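# Bend a rod into an upright arch in two sockets

## Task

Shape the rod into a standing arch whose two ends sit one in each of the board's two sockets, and have it remain so once the robot lets go.

## Robot and tools

Robot: two arms, left_arm and right_arm, each with a parallel two-finger gripper and a wrist camera. Calibrated bases in the scene frame: left_arm at (-0.023, +0.225, 0) m, right_arm at (+0.010, -0.343, 0) m, each turned very slightly about z. The scene frame has its origin at table-top height, midway between the nominal bases, +z up, +x out over the table, left_arm toward +y. Arm names do not match image sides. A camera stand sits behind the arms.

Frames: each arm's reported hand pose, velocities and targets are in that arm's own base frame; fixed cameras and the table use the scene frame. Motion offsets are along the axes of that arm's current Hand target. The gripper's fingers point along its +z and open and close along its y. end_effector_position is the spot between the pads, roughly 1 cm short of the tips. Printed positions and orientations may be off by a few cm, more when reaching far.

execute_actions(actions, cameras): actions is a list of actions; each action is a table of up to 15 rows, each row one 1/30 s step; a short table repeats its final row to fill 15 steps. Every row is one flat list of 14 numbers in [-1, 1] covering both arms: dx, dy, dz, rx, ry, rz, opening for left_arm, then the same seven for right_arm. The six pose numbers are an offset from the Hand target as it stood when that action began (every row counts from that start, not the previous row), scaled so 1.0 = 0.6 m or 180 degrees; rx, ry, rz form a single rotation vector. Repeating an offset in a new action moves further. Sending six zeros re-requests the current Hand target. Opening is absolute, not an offset: +1 fully open (0.094 m), -1 closed. Images return only when actions is empty or cameras names them; cameras ["all"] gives all, [] none.

move(target, speed, blend, opening_speed, grip_force, blocking, cameras): target is one 14-number row laid out as above, or a list of up to 15 such rows; every row is an offset from the Hand targets at the move's start, not from the preceding row. Paths are straight, the gripper turning the short way; all arms finish together; the whole move is capped at 10 s. speed: m/s, 0.002 to 2.9 (default 0.25), rotation capped at twice that in rad/s; one value or one per target. blend: metres of corner rounding per target; 0 means stop at each. opening_speed: rate of change on the -1..+1 scale per second, at least 0.2; use it when closing on anything fragile. grip_force: newtons per finger pad, 10 to 50, one number or one per arm; it persists; lower forces close slowly. blocking=false returns after about 0.5 s while motion continues. Moves do not avoid obstacles or the other arm; the gripper lags and can overshoot, worst when the arm is stretched. Do not path close to an arm's own base, as its shoulder posture may flip. The result adds a move: line, e.g. done, off_target, moving, held or fault, plus limits (paced = pose clipped, held = steps withheld). done means at rest within 10 mm and 2 degrees; neither done nor off_target says anything about contact.

wait(seconds 0 to 10, cameras): lets time pass holding the last commands; a running move continues. stop(cameras): brakes a running move, needing some distance. zoom_image(camera, region [x0, y0, x1, y1] in pixels, at most 504 wide and high): enlarges part of that camera's newest image. finished_scene(scene): ends the current scene, given its number; call only once the arch stands by itself.

Result lines: per-arm end_effector_position (m) and end_effector_quat_wxyz, Hand target (the commanded pose after clipping; next offsets count from it), Tool commands, Joint positions (final number = measured opening in metres), Joint velocities (may read within noise), joint torques (include gravity, have per-unit offsets; first three wrap at ±28 N m), grip_measured (opening on the command scale, up to ~2.5 mm wide when empty, narrower than a squeezed part). Action calls also list positions at some steps.

Control behaviour: each step the commanded orientation is limited to 40 degrees from the measured one. Friction and gravity often leave the gripper short, low or tilted; check after each move and correct tilt. Waiting does not close that gap; resend zeros, then send the remaining distance as an offset. A blocked arm keeps pushing until commanded back beyond its gripper. To leave a gripper unchanged, resend its present opening; 0 is a real command (half open).

Gripping: pad force rises about 1 N per 0.001 below the touch reading, then jumps to the set limit near 20 N. Release by commanding well above grip_measured.

Cameras (504x504): cam_head_left, cam_head_right, cam_low, cam_left_wrist, cam_right_wrist.

Avoid: drops, releasing moving parts, fast impacts with fixed or heavy things, strong pushes, anything leaving the table, arms or grippers touching each other (even a gripper closing on the other's fingers), strain on wrist camera cables, and motor heat from long stretched holds or pushing at unreachable poses (MOTOR HOT at 75 °C; at 90 °C the arm folds and idles). Objects may get occasional small nudges.

Each tool is called after ">>>" as name([rows], argument=value, ...), one row to a line, values as JSON.

## Session

>>> execute_actions(actions=[])

Scene clock: 0.00 s.
left_arm: end_effector_position=(+0.3956, +0.0374, +0.1076) grip_measured=+1.000 end_effector_quat_wxyz=(+0.595, -0.099, +0.792, +0.096) | right_arm: end_effector_position=(+0.3892, -0.0271, +0.0936) grip_measured=+1.000 end_effector_quat_wxyz=(+0.583, +0.080, +0.807, -0.060)
Joint positions: left_arm=[-0.04 1.539 0.378 0.868 -0.311 -0.057 0.094] | right_arm=[0.026 1.536 0.345 0.864 0.215 0.068 0.094]
Joint velocities: within noise
Joint torques (N m): no reading
Heat: left arm: 34 °C; right arm: 39 °C.
Hand target: left_arm +0.3979, +0.0382, +0.1145; +0.603, -0.104, +0.785, +0.095 | right_arm +0.3920, -0.0278, +0.1014; +0.592, +0.080, +0.799, -0.062
Tool commands: left_gripper/opening=+1.0 right_gripper/opening=+1.0

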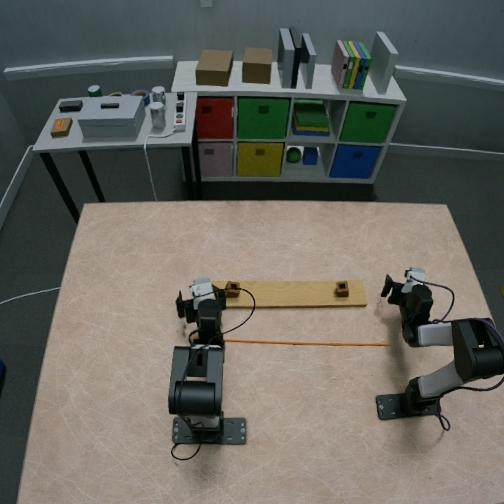

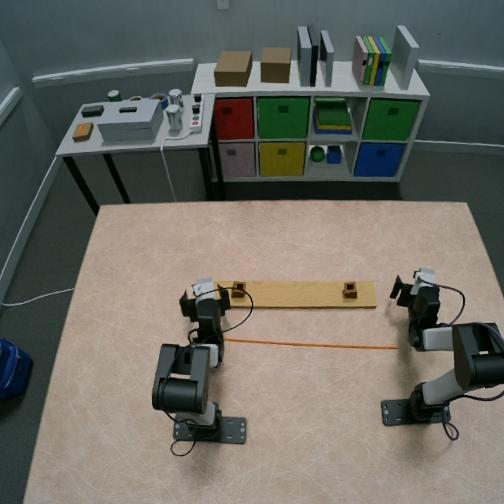

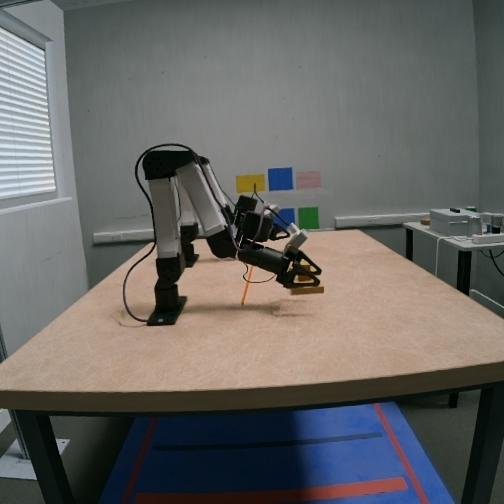

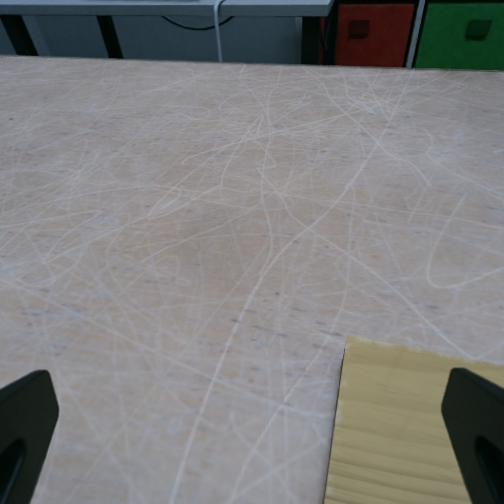

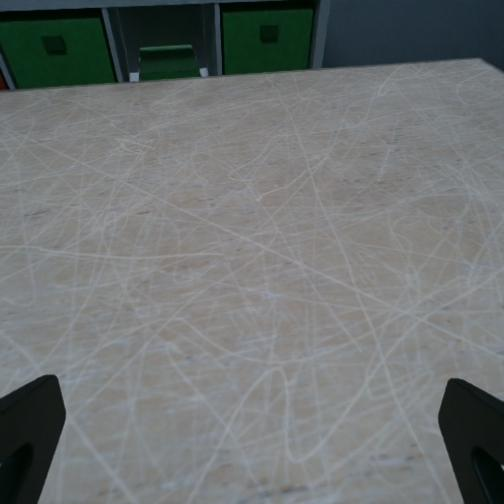

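>>> zoom_image(camera="cam_head_left", region=[150, 250, 450, 450])

>>> zoom_image(camera="cam_head_right", region=[150, 250, 450, 450])

>>> zoom_image(camera="cam_low", region=[100, 100, 400, 350])

Scaled by 1.680.

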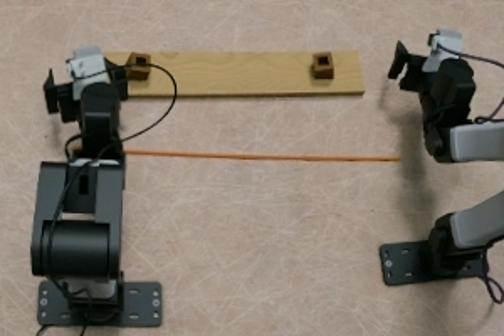

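Scaled by 1.680.

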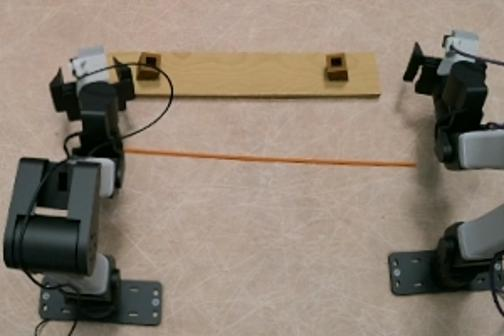

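Scaled by 1.680.

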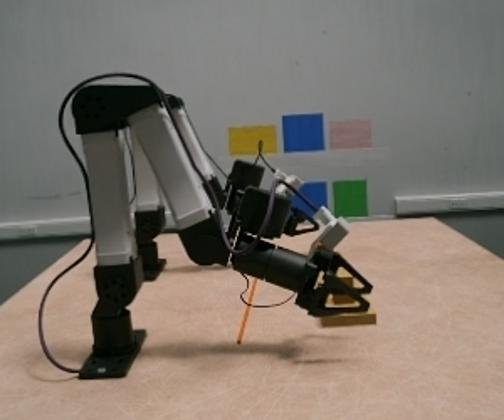

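>>> zoom_image(camera="cam_head_left", region=[160, 260, 280, 380])

>>> zoom_image(camera="cam_head_left", region=[310, 260, 430, 380])

>>> zoom_image(camera="cam_head_right", region=[310, 260, 430, 380])

>>> zoom_image(camera="cam_low", region=[220, 220, 340, 340])

Scaled by 4.200.

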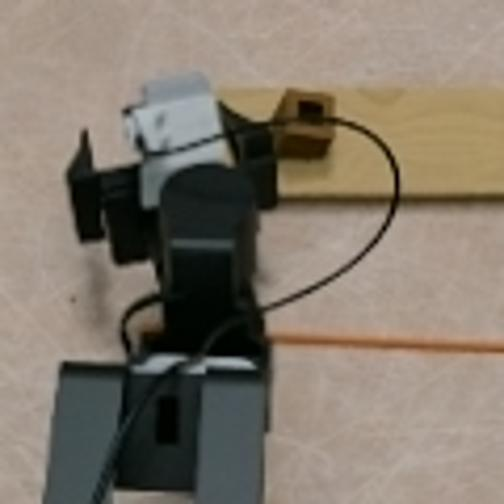

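Scaled by 4.200.

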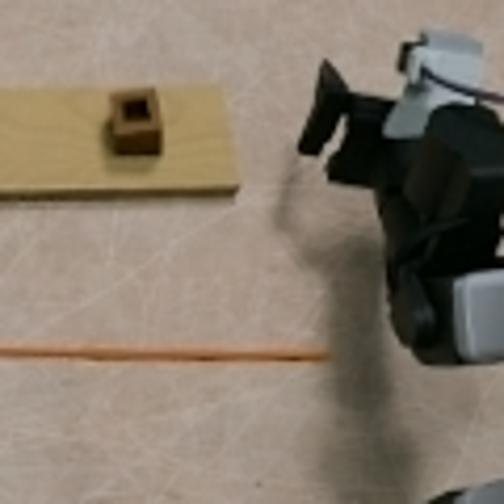

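Scaled by 4.200.

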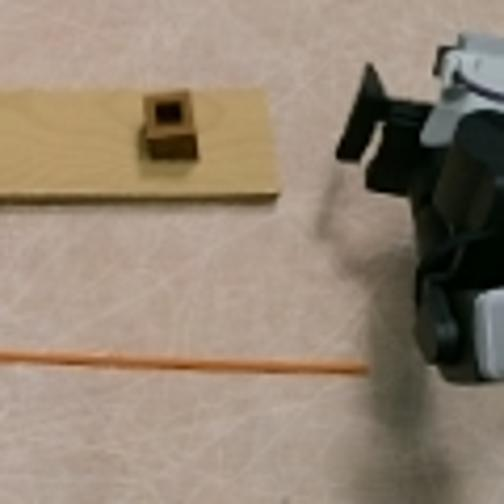

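Scaled by 4.200.

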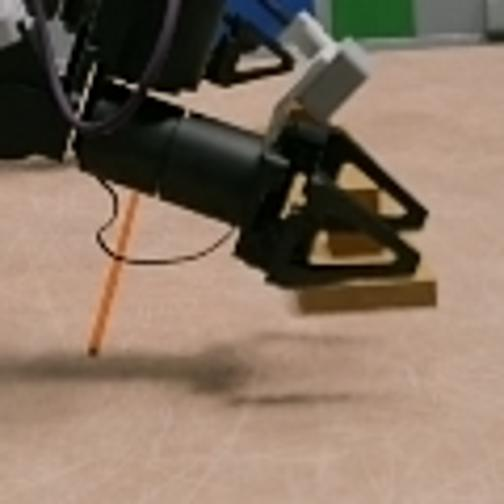

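>>> zoom_image(camera="cam_head_left", region=[150, 380, 270, 480])

>>> zoom_image(camera="cam_head_left", region=[360, 350, 480, 450])

>>> zoom_image(camera="cam_head_right", region=[150, 380, 270, 480])

>>> zoom_image(camera="cam_head_right", region=[360, 350, 480, 450])

Scaled by 4.200.

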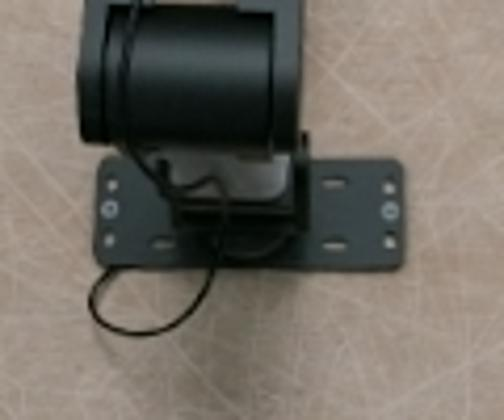

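Scaled by 4.200.

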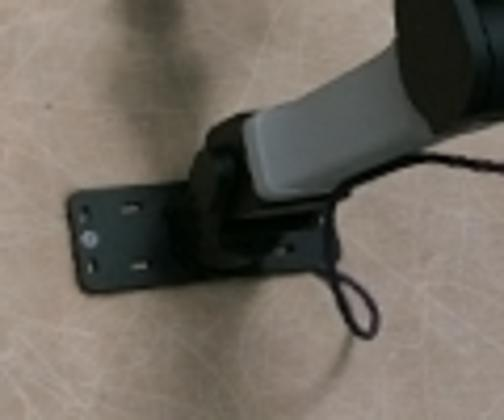

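Scaled by 4.200.

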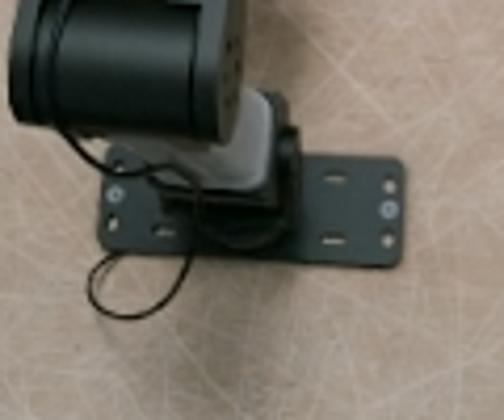

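Scaled by 4.200.

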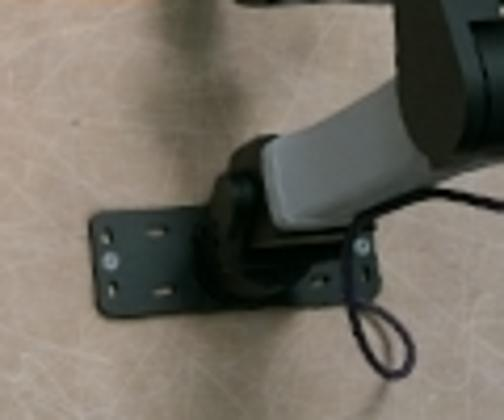

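>>> move(target=[-0.0768, -0.1563, -0.0207, 0.0768, 0.2654, 0.0520, 1, -0.0759, 0.2753, -0.0900, -0.0517, 0.2550, -0.0415, 1], cameras=["all"])

Scene clock: 197.43 s.
left_arm: end_effector_position=(+0.4212, -0.0475, +0.1543) grip_measured=+1.000 end_effector_quat_wxyz=(+0.234, +0.004, +0.972, +0.007) | right_arm: end_effector_position=(+0.3880, +0.1388, +0.1601) grip_measured=+1.000 end_effector_quat_wxyz=(+0.243, -0.004, +0.970, -0.002)
Joint positions: left_arm=[-0.144 1.723 1.486 -0.867 -0.078 -0.118 0.094] | right_arm=[0.427 1.69 1.468 -0.896 0.198 0.374 0.094]
Joint torques (N m): left_arm=[-1.2 -6.35 11.93 0.84 0.12 -0.22] | right_arm=[-0.01 -7.82 9.8 0.86 0 0.09]
Heat: left arm: 38 °C; right arm: 44 °C.
Hand target: left_arm +0.4239, -0.0530, +0.1597; +0.233, +0.001, +0.973, +0.000 | right_arm +0.3878, +0.1419, +0.1602; +0.234, +0.000, +0.972, +0.000
Off the commanded pose: left_arm 0.008 m, 1 deg | right_arm 0.003 m, 1 deg.
move: done

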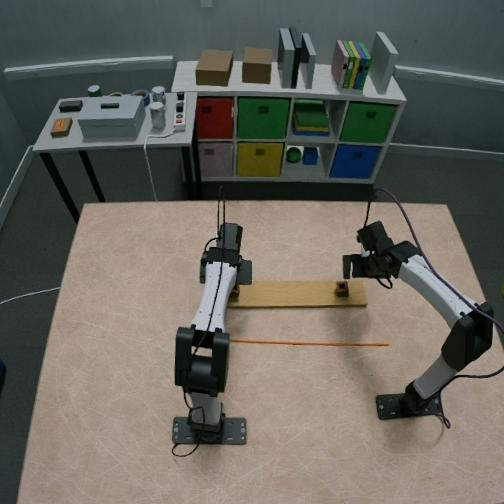

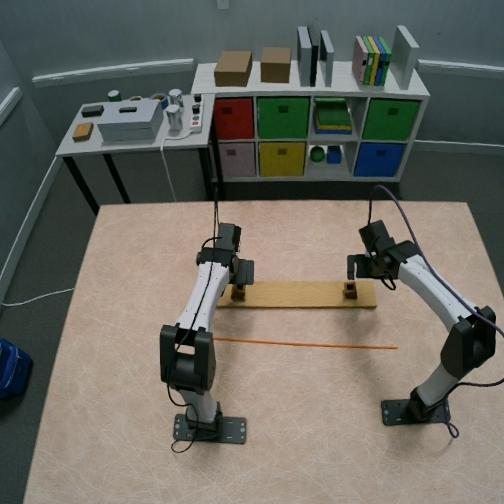

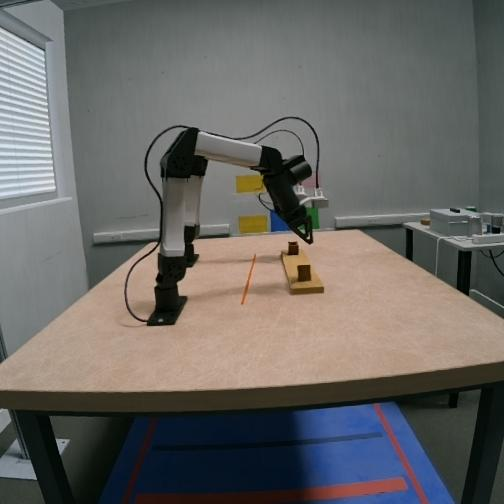

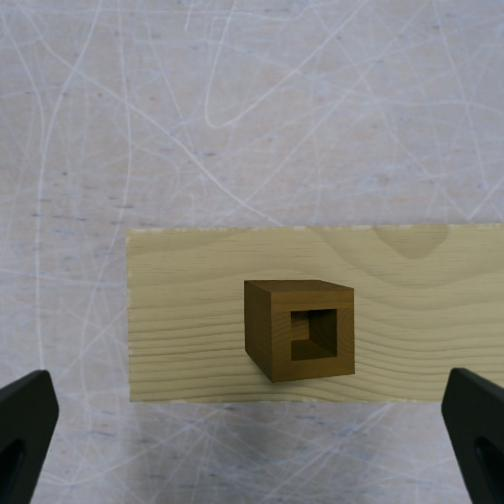

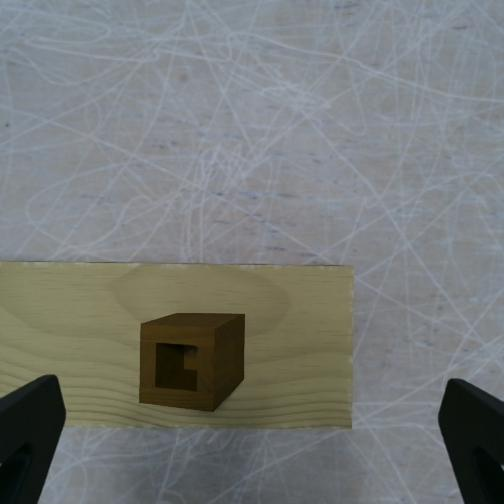

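>>> zoom_image(camera="cam_left_wrist", region=[220, 250, 380, 410])

>>> zoom_image(camera="cam_right_wrist", region=[110, 280, 270, 440])

>>> zoom_image(camera="cam_low", region=[230, 200, 350, 320])

>>> zoom_image(camera="cam_head_left", region=[180, 240, 400, 380])

>>> zoom_image(camera="cam_head_right", region=[180, 240, 400, 380])

Scaled by 3.150.

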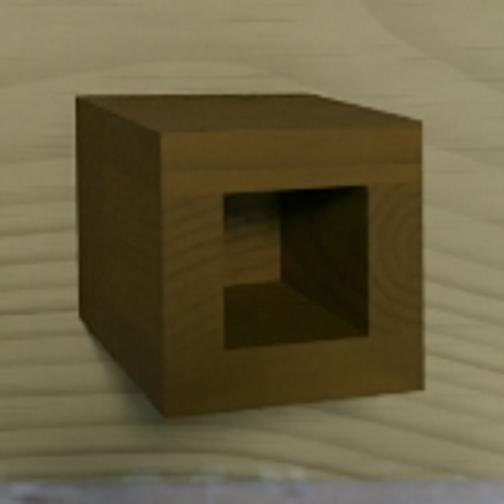

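Scaled by 3.150.

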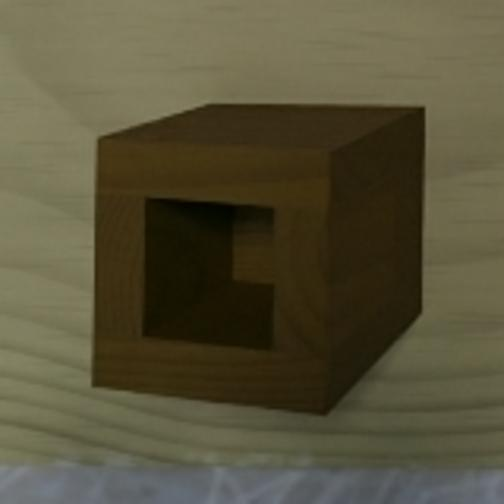

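Scaled by 4.200.

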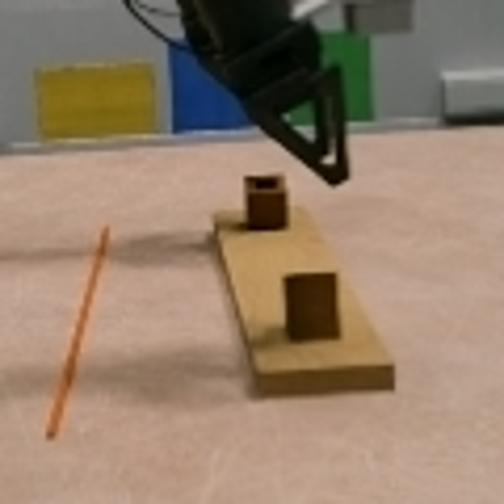

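Scaled by 2.291.

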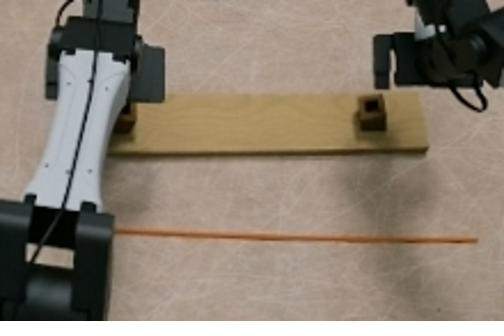

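Scaled by 2.291.

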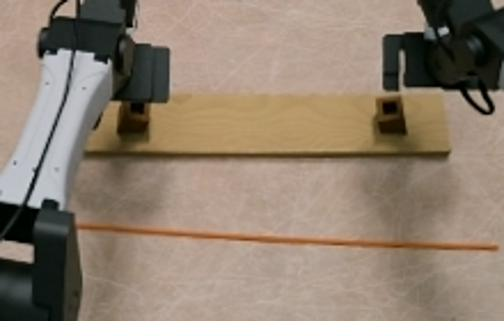

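>>> move(target=[0.2727, 0.0420, -0.0647, 0.1222, 0.1149, 0.5089, 1, 0.3213, -0.0473, -0.0885, -0.1132, 0.1201, -0.4714, 1], cameras=["all"])

Scene clock: 448.00 s.
left_arm: end_effector_position=(+0.2682, -0.0273, +0.1186) grip_measured=+1.000 end_effector_quat_wxyz=(+0.003, +0.719, +0.695, -0.001) | right_arm: end_effector_position=(+0.1986, +0.1148, +0.1160) grip_measured=+1.000 end_effector_quat_wxyz=(+0.002, +0.678, -0.736, +0.002)
Joint positions: left_arm=[-0.097 1.559 1.275 -1.284 0.007 1.507 0.094] | right_arm=[0.528 1.411 1.131 -1.293 0.005 -0.961 0.094]
Joint torques (N m): left_arm=[-1.24 -7.15 5.79 -0.01 -0.01 0.12] | right_arm=[0.23 -8.38 5.34 0.13 -0.09 -0.11]
Heat: left arm: 43 °C; right arm: 46 °C.
Hand target: left_arm +0.2605, -0.0277, +0.1204; +0.000, +0.729, +0.685, +0.000 | right_arm +0.1918, +0.1136, +0.1199; +0.000, +0.686, -0.728, +0.000
Off the commanded pose: left_arm 0.008 m, 2 deg | right_arm 0.008 m, 1 deg.
move: done

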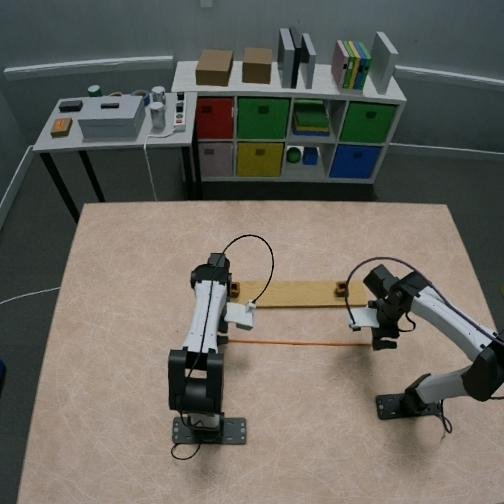

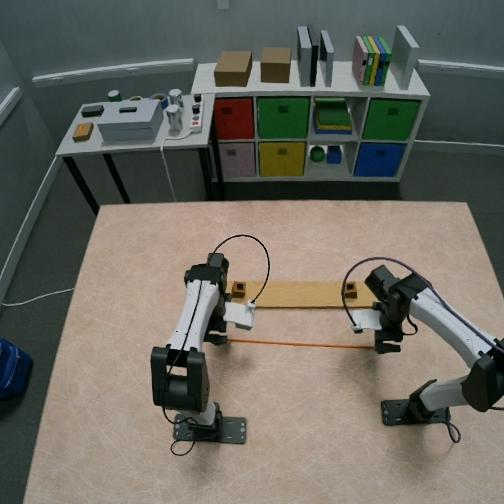

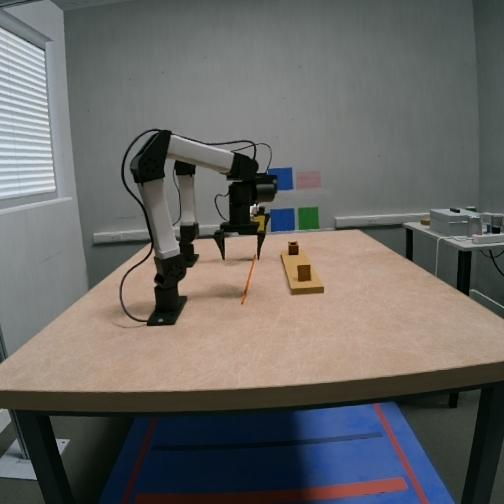

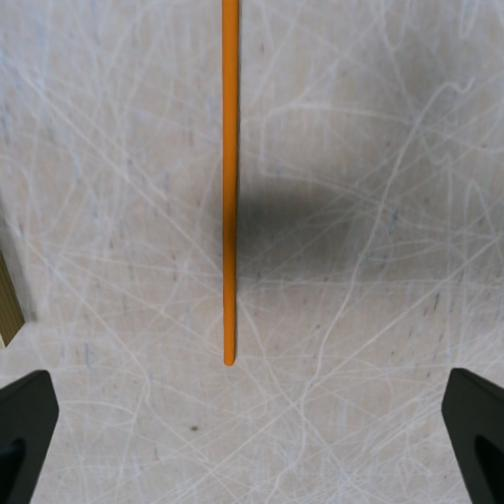

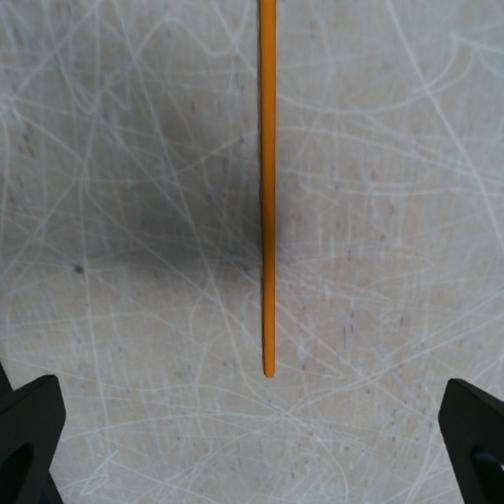

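>>> zoom_image(camera="cam_low", region=[200, 180, 330, 310])

>>> zoom_image(camera="cam_left_wrist", region=[0, 300, 504, 504])

>>> zoom_image(camera="cam_head_left", region=[160, 240, 420, 420])

Scaled by 3.877.

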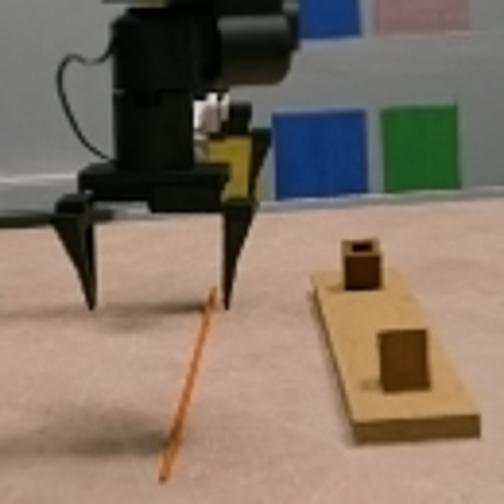

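Scaled by 1.000.

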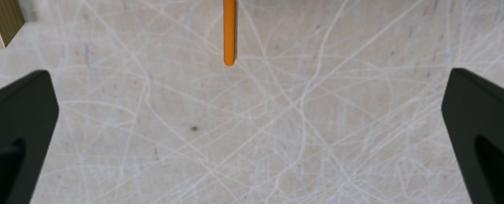

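Scaled by 1.938.

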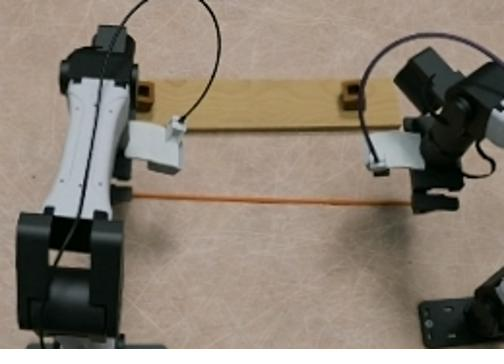

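>>> move(target=[0.02, 0.0312, 0.1173, 0, 0, 0, 1, 0.0313, -0.0247, 0.1165, 0, 0, 0, 1], cameras=["all"])

Scene clock: 470.13 s.
left_arm: end_effector_position=(+0.2784, -0.0195, +0.0550) grip_measured=+1.000 end_effector_quat_wxyz=(-0.001, +0.724, +0.690, -0.003) | right_arm: end_effector_position=(+0.2014, +0.0928, +0.0550) grip_measured=+1.000 end_effector_quat_wxyz=(+0.005, +0.683, -0.731, +0.001)
Joint positions: left_arm=[-0.068 1.643 1.106 -1.039 0.004 1.551 0.094] | right_arm=[0.436 1.426 0.898 -1.051 0.005 -1.067 0.094]
Joint torques (N m): left_arm=[0.18 -5.14 5.79 0.33 0.01 0.12] | right_arm=[-1.13 -4.22 5.08 0.6 -0.09 -0.11]
Heat: left arm: 40 °C; right arm: 43 °C.
Hand target: left_arm +0.2798, -0.0168, +0.0498; -0.001, +0.729, +0.685, +0.000 | right_arm +0.2056, +0.0940, +0.0500; +0.000, +0.686, -0.728, +0.000
Off the commanded pose: left_arm 0.006 m, 1 deg | right_arm 0.007 m, 1 deg.
move: done

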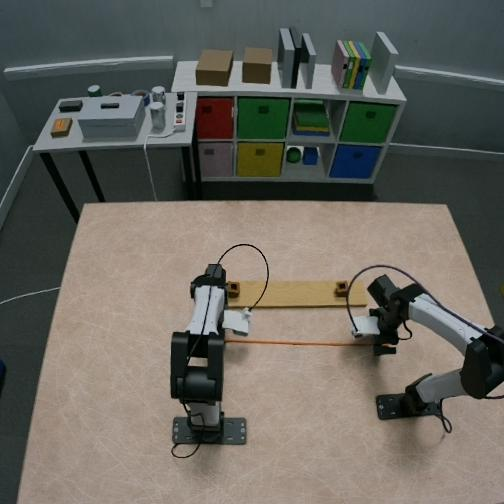

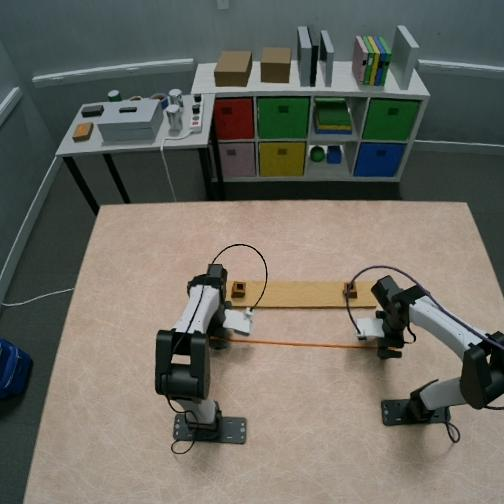

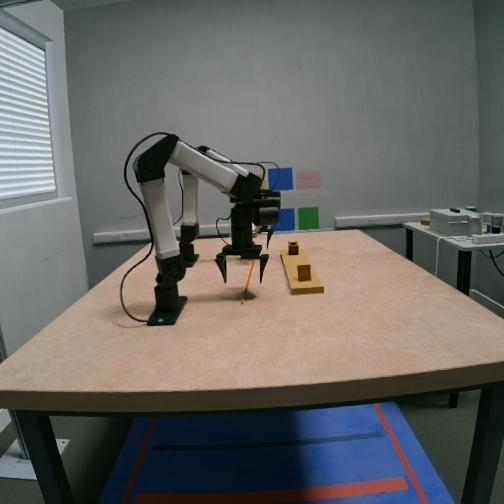

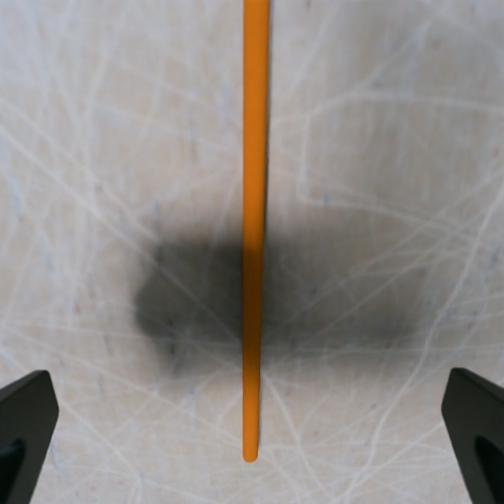

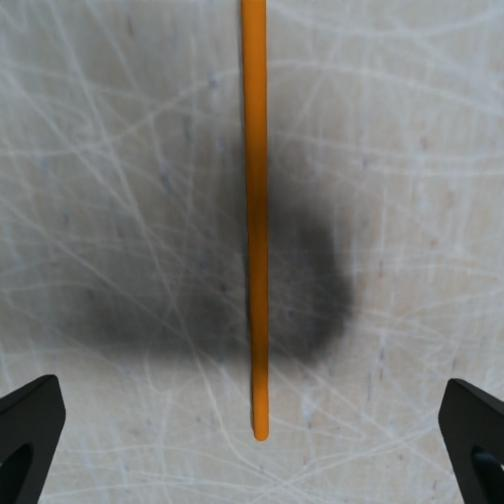

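>>> move(target=[0, 0, 0.0583, 0, 0, 0, 1, -0.0133, 0, 0.0583, 0, 0, 0, 1], speed=0.08, cameras=["cam_low", "cam_left_wrist", "cam_right_wrist"])

>>> zoom_image(camera="cam_low", region=[200, 210, 300, 310])

Scene clock: 491.37 s.
left_arm: end_effector_position=(+0.2803, -0.0197, +0.0220) grip_measured=+1.000 end_effector_quat_wxyz=(+0.002, +0.724, +0.689, -0.001) | right_arm: end_effector_position=(+0.2037, +0.0978, +0.0195) grip_measured=+1.000 end_effector_quat_wxyz=(+0.006, +0.684, -0.729, +0.001)
Joint positions: left_arm=[-0.068 1.69 1.018 -0.896 0.004 1.553 0.094] | right_arm=[0.452 1.499 0.811 -0.893 0.005 -1.056 0.094]
Joint torques (N m): left_arm=[0.13 -4.88 5.12 0.36 0 0.11] | right_arm=[0.32 -4.7 4.88 0.6 -0.09 0.07]
Heat: left arm: 38 °C; right arm: 41 °C.
Hand target: left_arm +0.2797, -0.0168, +0.0149; -0.001, +0.729, +0.685, +0.000 | right_arm +0.2061, +0.1020, +0.0150; +0.000, +0.686, -0.728, +0.000
Off the commanded pose: left_arm 0.008 m, 1 deg | right_arm 0.007 m, 1 deg.
move: done
Images, in order (width x height): cam_low 504x504, cam_left_wrist 504x504, cam_right_wrist 504x504.

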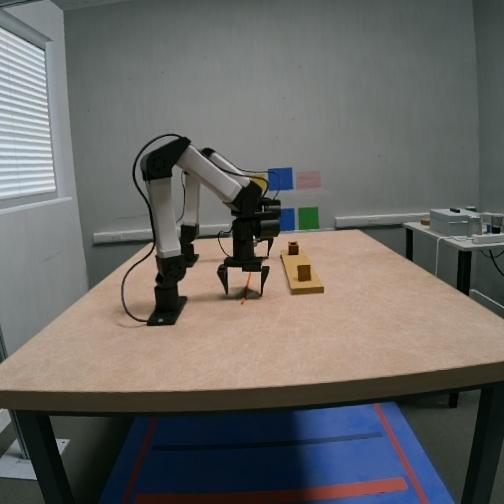

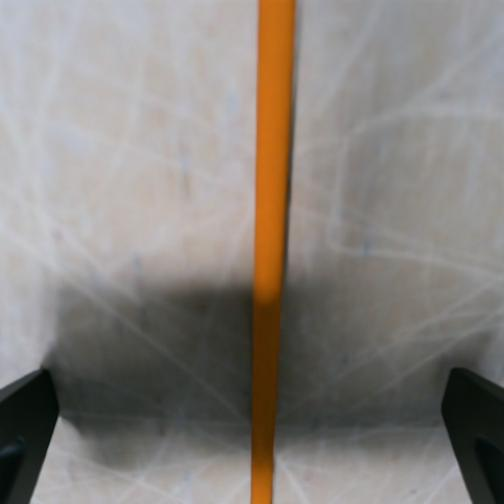

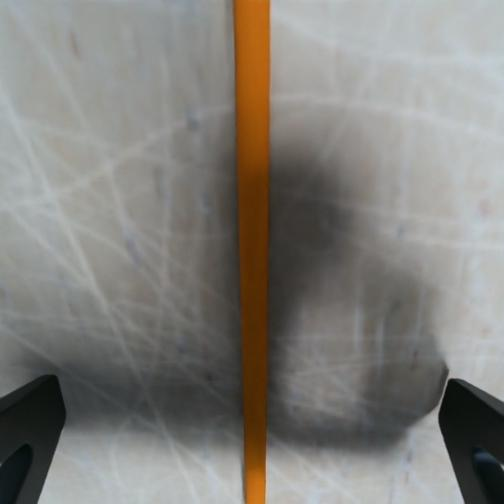

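Scaled by 5.040.

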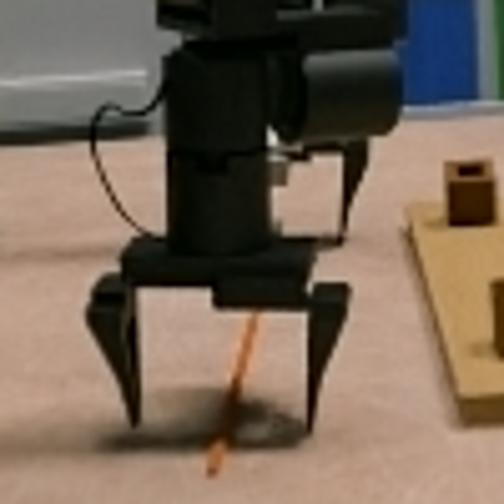

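>>> move(target=[0, 0, 0.0182, 0, 0, 0, 1, 0, 0, 0.015, 0, 0, 0, 1], speed=0.03, cameras=["cam_low", "cam_left_wrist", "cam_right_wrist"])

>>> zoom_image(camera="cam_low", region=[200, 210, 300, 310])

Scene clock: 496.47 s.
left_arm: end_effector_position=(+0.2808, -0.0197, +0.0198) grip_measured=+1.000 end_effector_quat_wxyz=(+0.004, +0.724, +0.689, +0.001) | right_arm: end_effector_position=(+0.2030, +0.0972, +0.0157) grip_measured=+1.000 end_effector_quat_wxyz=(+0.007, +0.684, -0.730, +0.001)
Joint positions: left_arm=[-0.068 1.691 1.01 -0.882 0.004 1.553 0.094] | right_arm=[0.452 1.505 0.799 -0.877 0.007 -1.054 0.094]
Joint torques (N m): left_arm=[0.1 -3.58 3.43 0.67 0.02 0.1] | right_arm=[0.32 -3.64 3.64 0.83 -0.1 0.05]
Heat: left arm: 38 °C; right arm: 40 °C.
Hand target: left_arm +0.2798, -0.0168, +0.0040; -0.001, +0.729, +0.685, +0.000 | right_arm +0.2060, +0.1019, +0.0060; +0.000, +0.686, -0.728, +0.000
Off the commanded pose: left_arm 0.016 m, 1 deg | right_arm 0.011 m, 1 deg.
move: off_target (left_arm, right_arm)
Images, in order (width x height): cam_low 504x504, cam_left_wrist 504x504, cam_right_wrist 504x504.

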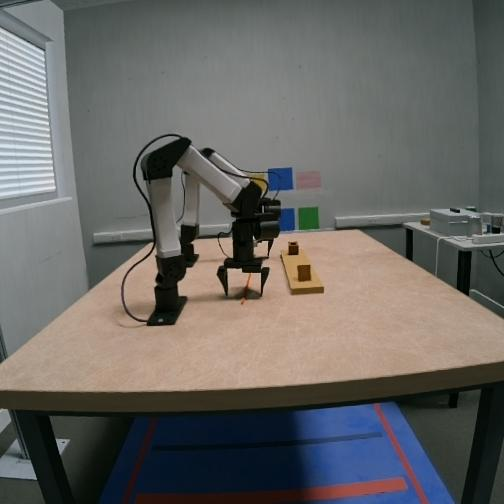

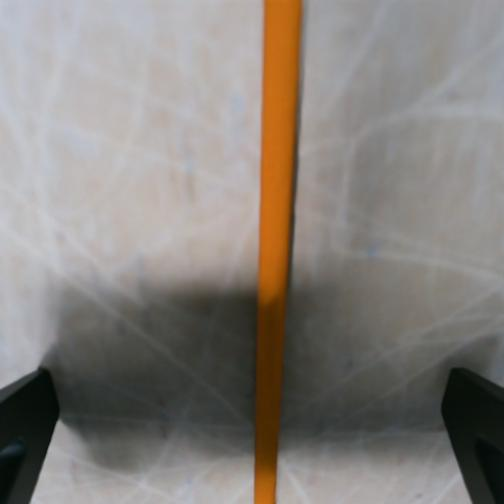

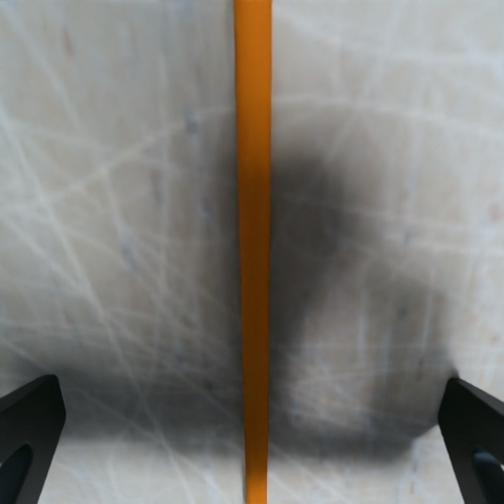

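Scaled by 5.040.

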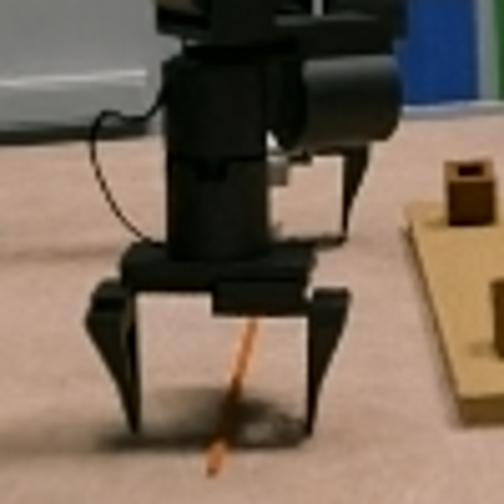

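>>> move(target=[0, 0, -0.0183, 0, 0, 0, 1, 0, 0, -0.0133, 0, 0, 0, 1], speed=0.03, cameras=[])

>>> move(target=[0, 0, 0, 0, 0, 0, -1, 0, 0, 0, 0, 0, 0, -1], speed=0.03, opening_speed=0.8, cameras=["all"])

Scene clock: 507.13 s.
left_arm: end_effector_position=(+0.2809, -0.0197, +0.0199) grip_measured=+1.000 end_effector_quat_wxyz=(+0.004, +0.724, +0.689, +0.001) | right_arm: end_effector_position=(+0.2030, +0.0972, +0.0157) grip_measured=+1.000 end_effector_quat_wxyz=(+0.007, +0.684, -0.730, +0.001)
Joint positions: left_arm=[-0.068 1.691 1.01 -0.882 0.004 1.553 0.094] | right_arm=[0.452 1.505 0.799 -0.877 0.007 -1.054 0.094]
Joint torques (N m): left_arm=[0.18 -4.97 5.91 0.23 0.01 0.11] | right_arm=[0.34 -5.04 5.68 0.49 -0.09 0.05]
Heat: left arm: 36 °C; right arm: 40 °C.
Hand target: left_arm +0.2798, -0.0168, +0.0150; -0.001, +0.729, +0.685, +0.000 | right_arm +0.2060, +0.1019, +0.0140; +0.000, +0.686, -0.728, +0.000
Off the commanded pose: left_arm 0.006 m, 1 deg | right_arm 0.006 m, 1 deg.
move: done
No camera images: "cameras" was empty.

Scene clock: 510.13 s.
left_arm: end_effector_position=(+0.2839, -0.0199, +0.0200) grip_measured=-0.918 end_effector_quat_wxyz=(+0.008, +0.724, +0.689, +0.005) | right_arm: end_effector_position=(+0.2047, +0.0980, +0.0157) grip_measured=-0.911 end_effector_quat_wxyz=(+0.003, +0.684, -0.730, +0.003)
Joint positions: left_arm=[-0.068 1.691 1.01 -0.87 0.004 1.553 0.004] | right_arm=[0.452 1.505 0.799 -0.87 0.007 -1.054 0.004]
Joint torques (N m): left_arm=[0.17 -4.94 5.96 0.12 0.01 0.09] | right_arm=[0.35 -5.04 5.68 0.42 -0.11 0.05]
Heat: left arm: 36 °C; right arm: 40 °C.
Hand target: left_arm +0.2798, -0.0168, +0.0150; -0.001, +0.729, +0.685, +0.000 | right_arm +0.2060, +0.1019, +0.0140; +0.000, +0.686, -0.728, +0.000
Off the commanded pose: left_arm 0.007 m, 1 deg | right_arm 0.004 m, 1 deg.
move: done

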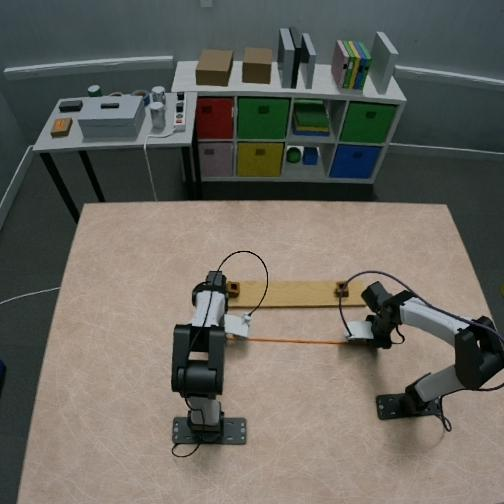

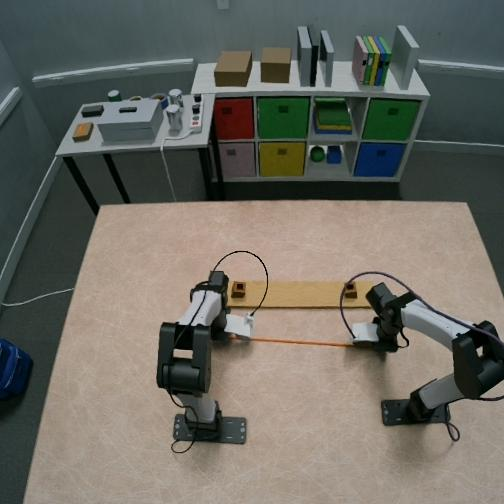

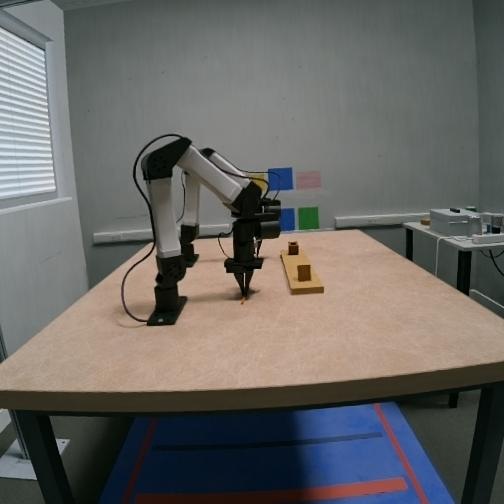

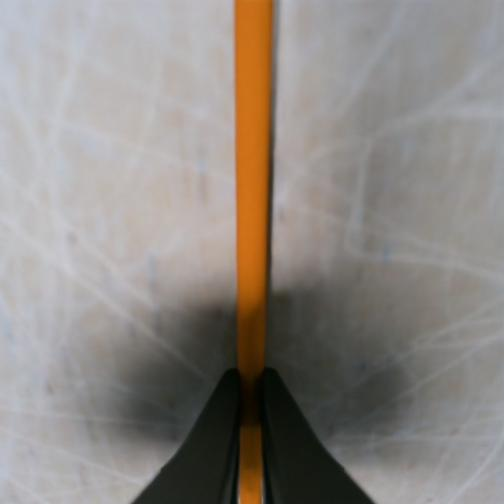

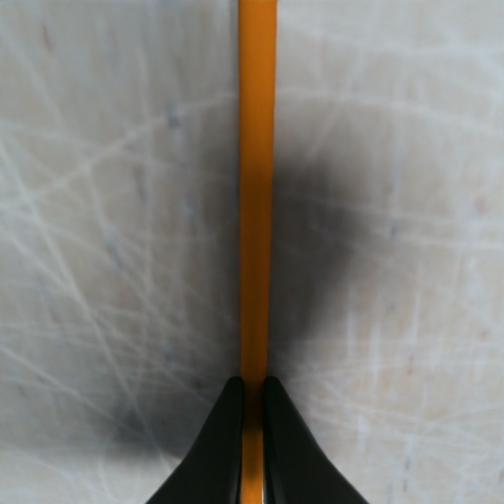

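>>> move(target=[0, 0, -0.1, 0, 0, 0, -1, 0, 0, -0.1, 0, 0, 0, -1], speed=0.1, cameras=["all"])

Scene clock: 515.57 s.
left_arm: end_effector_position=(+0.2727, -0.0176, +0.0627) grip_measured=-0.918 end_effector_quat_wxyz=(-0.016, +0.724, +0.689, -0.011) | right_arm: end_effector_position=(+0.2026, +0.0970, +0.0625) grip_measured=-0.911 end_effector_quat_wxyz=(+0.017, +0.687, -0.726, -0.002)
Joint positions: left_arm=[-0.068 1.644 1.138 -1.103 -0.006 1.553 0.004] | right_arm=[0.452 1.455 0.953 -1.103 0.007 -1.064 0.004]
Joint torques (N m): left_arm=[0.14 -7.35 9.88 -0.11 0.09 0.1] | right_arm=[0.31 -8.31 8.35 0.09 -0.11 0.05]
Heat: left arm: 36 °C; right arm: 40 °C.
Hand target: left_arm +0.2799, -0.0168, +0.0750; -0.001, +0.729, +0.685, +0.000 | right_arm +0.2060, +0.1019, +0.0740; +0.000, +0.686, -0.728, +0.000
Off the commanded pose: left_arm 0.014 m, 2 deg | right_arm 0.013 m, 2 deg.
move: off_target (left_arm, right_arm)

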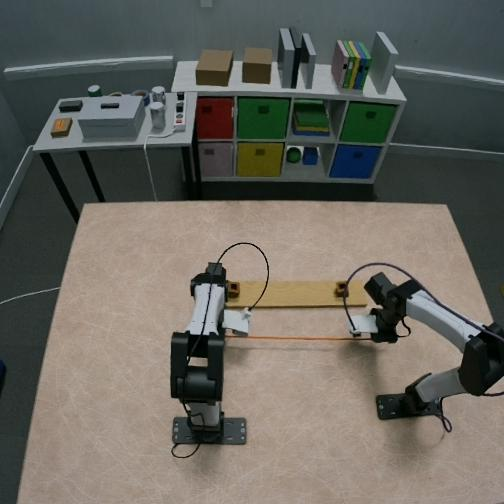

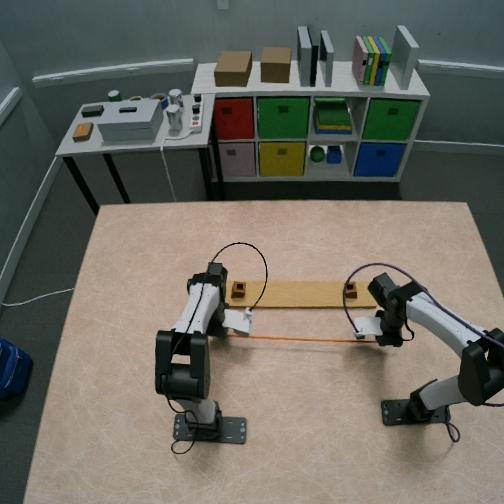

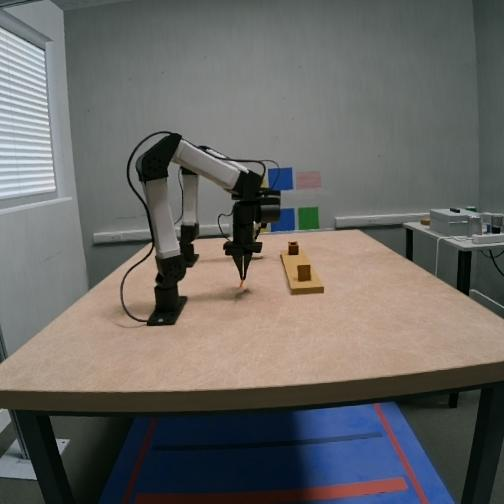

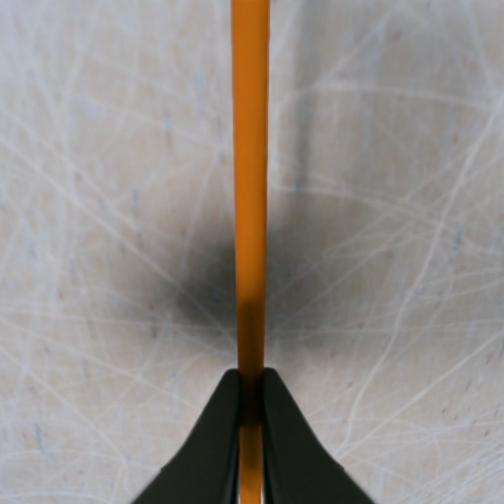

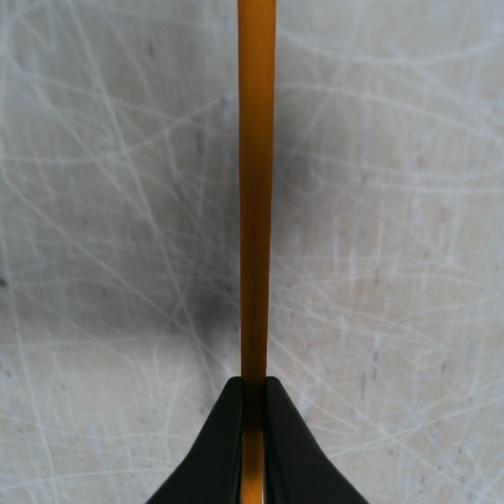

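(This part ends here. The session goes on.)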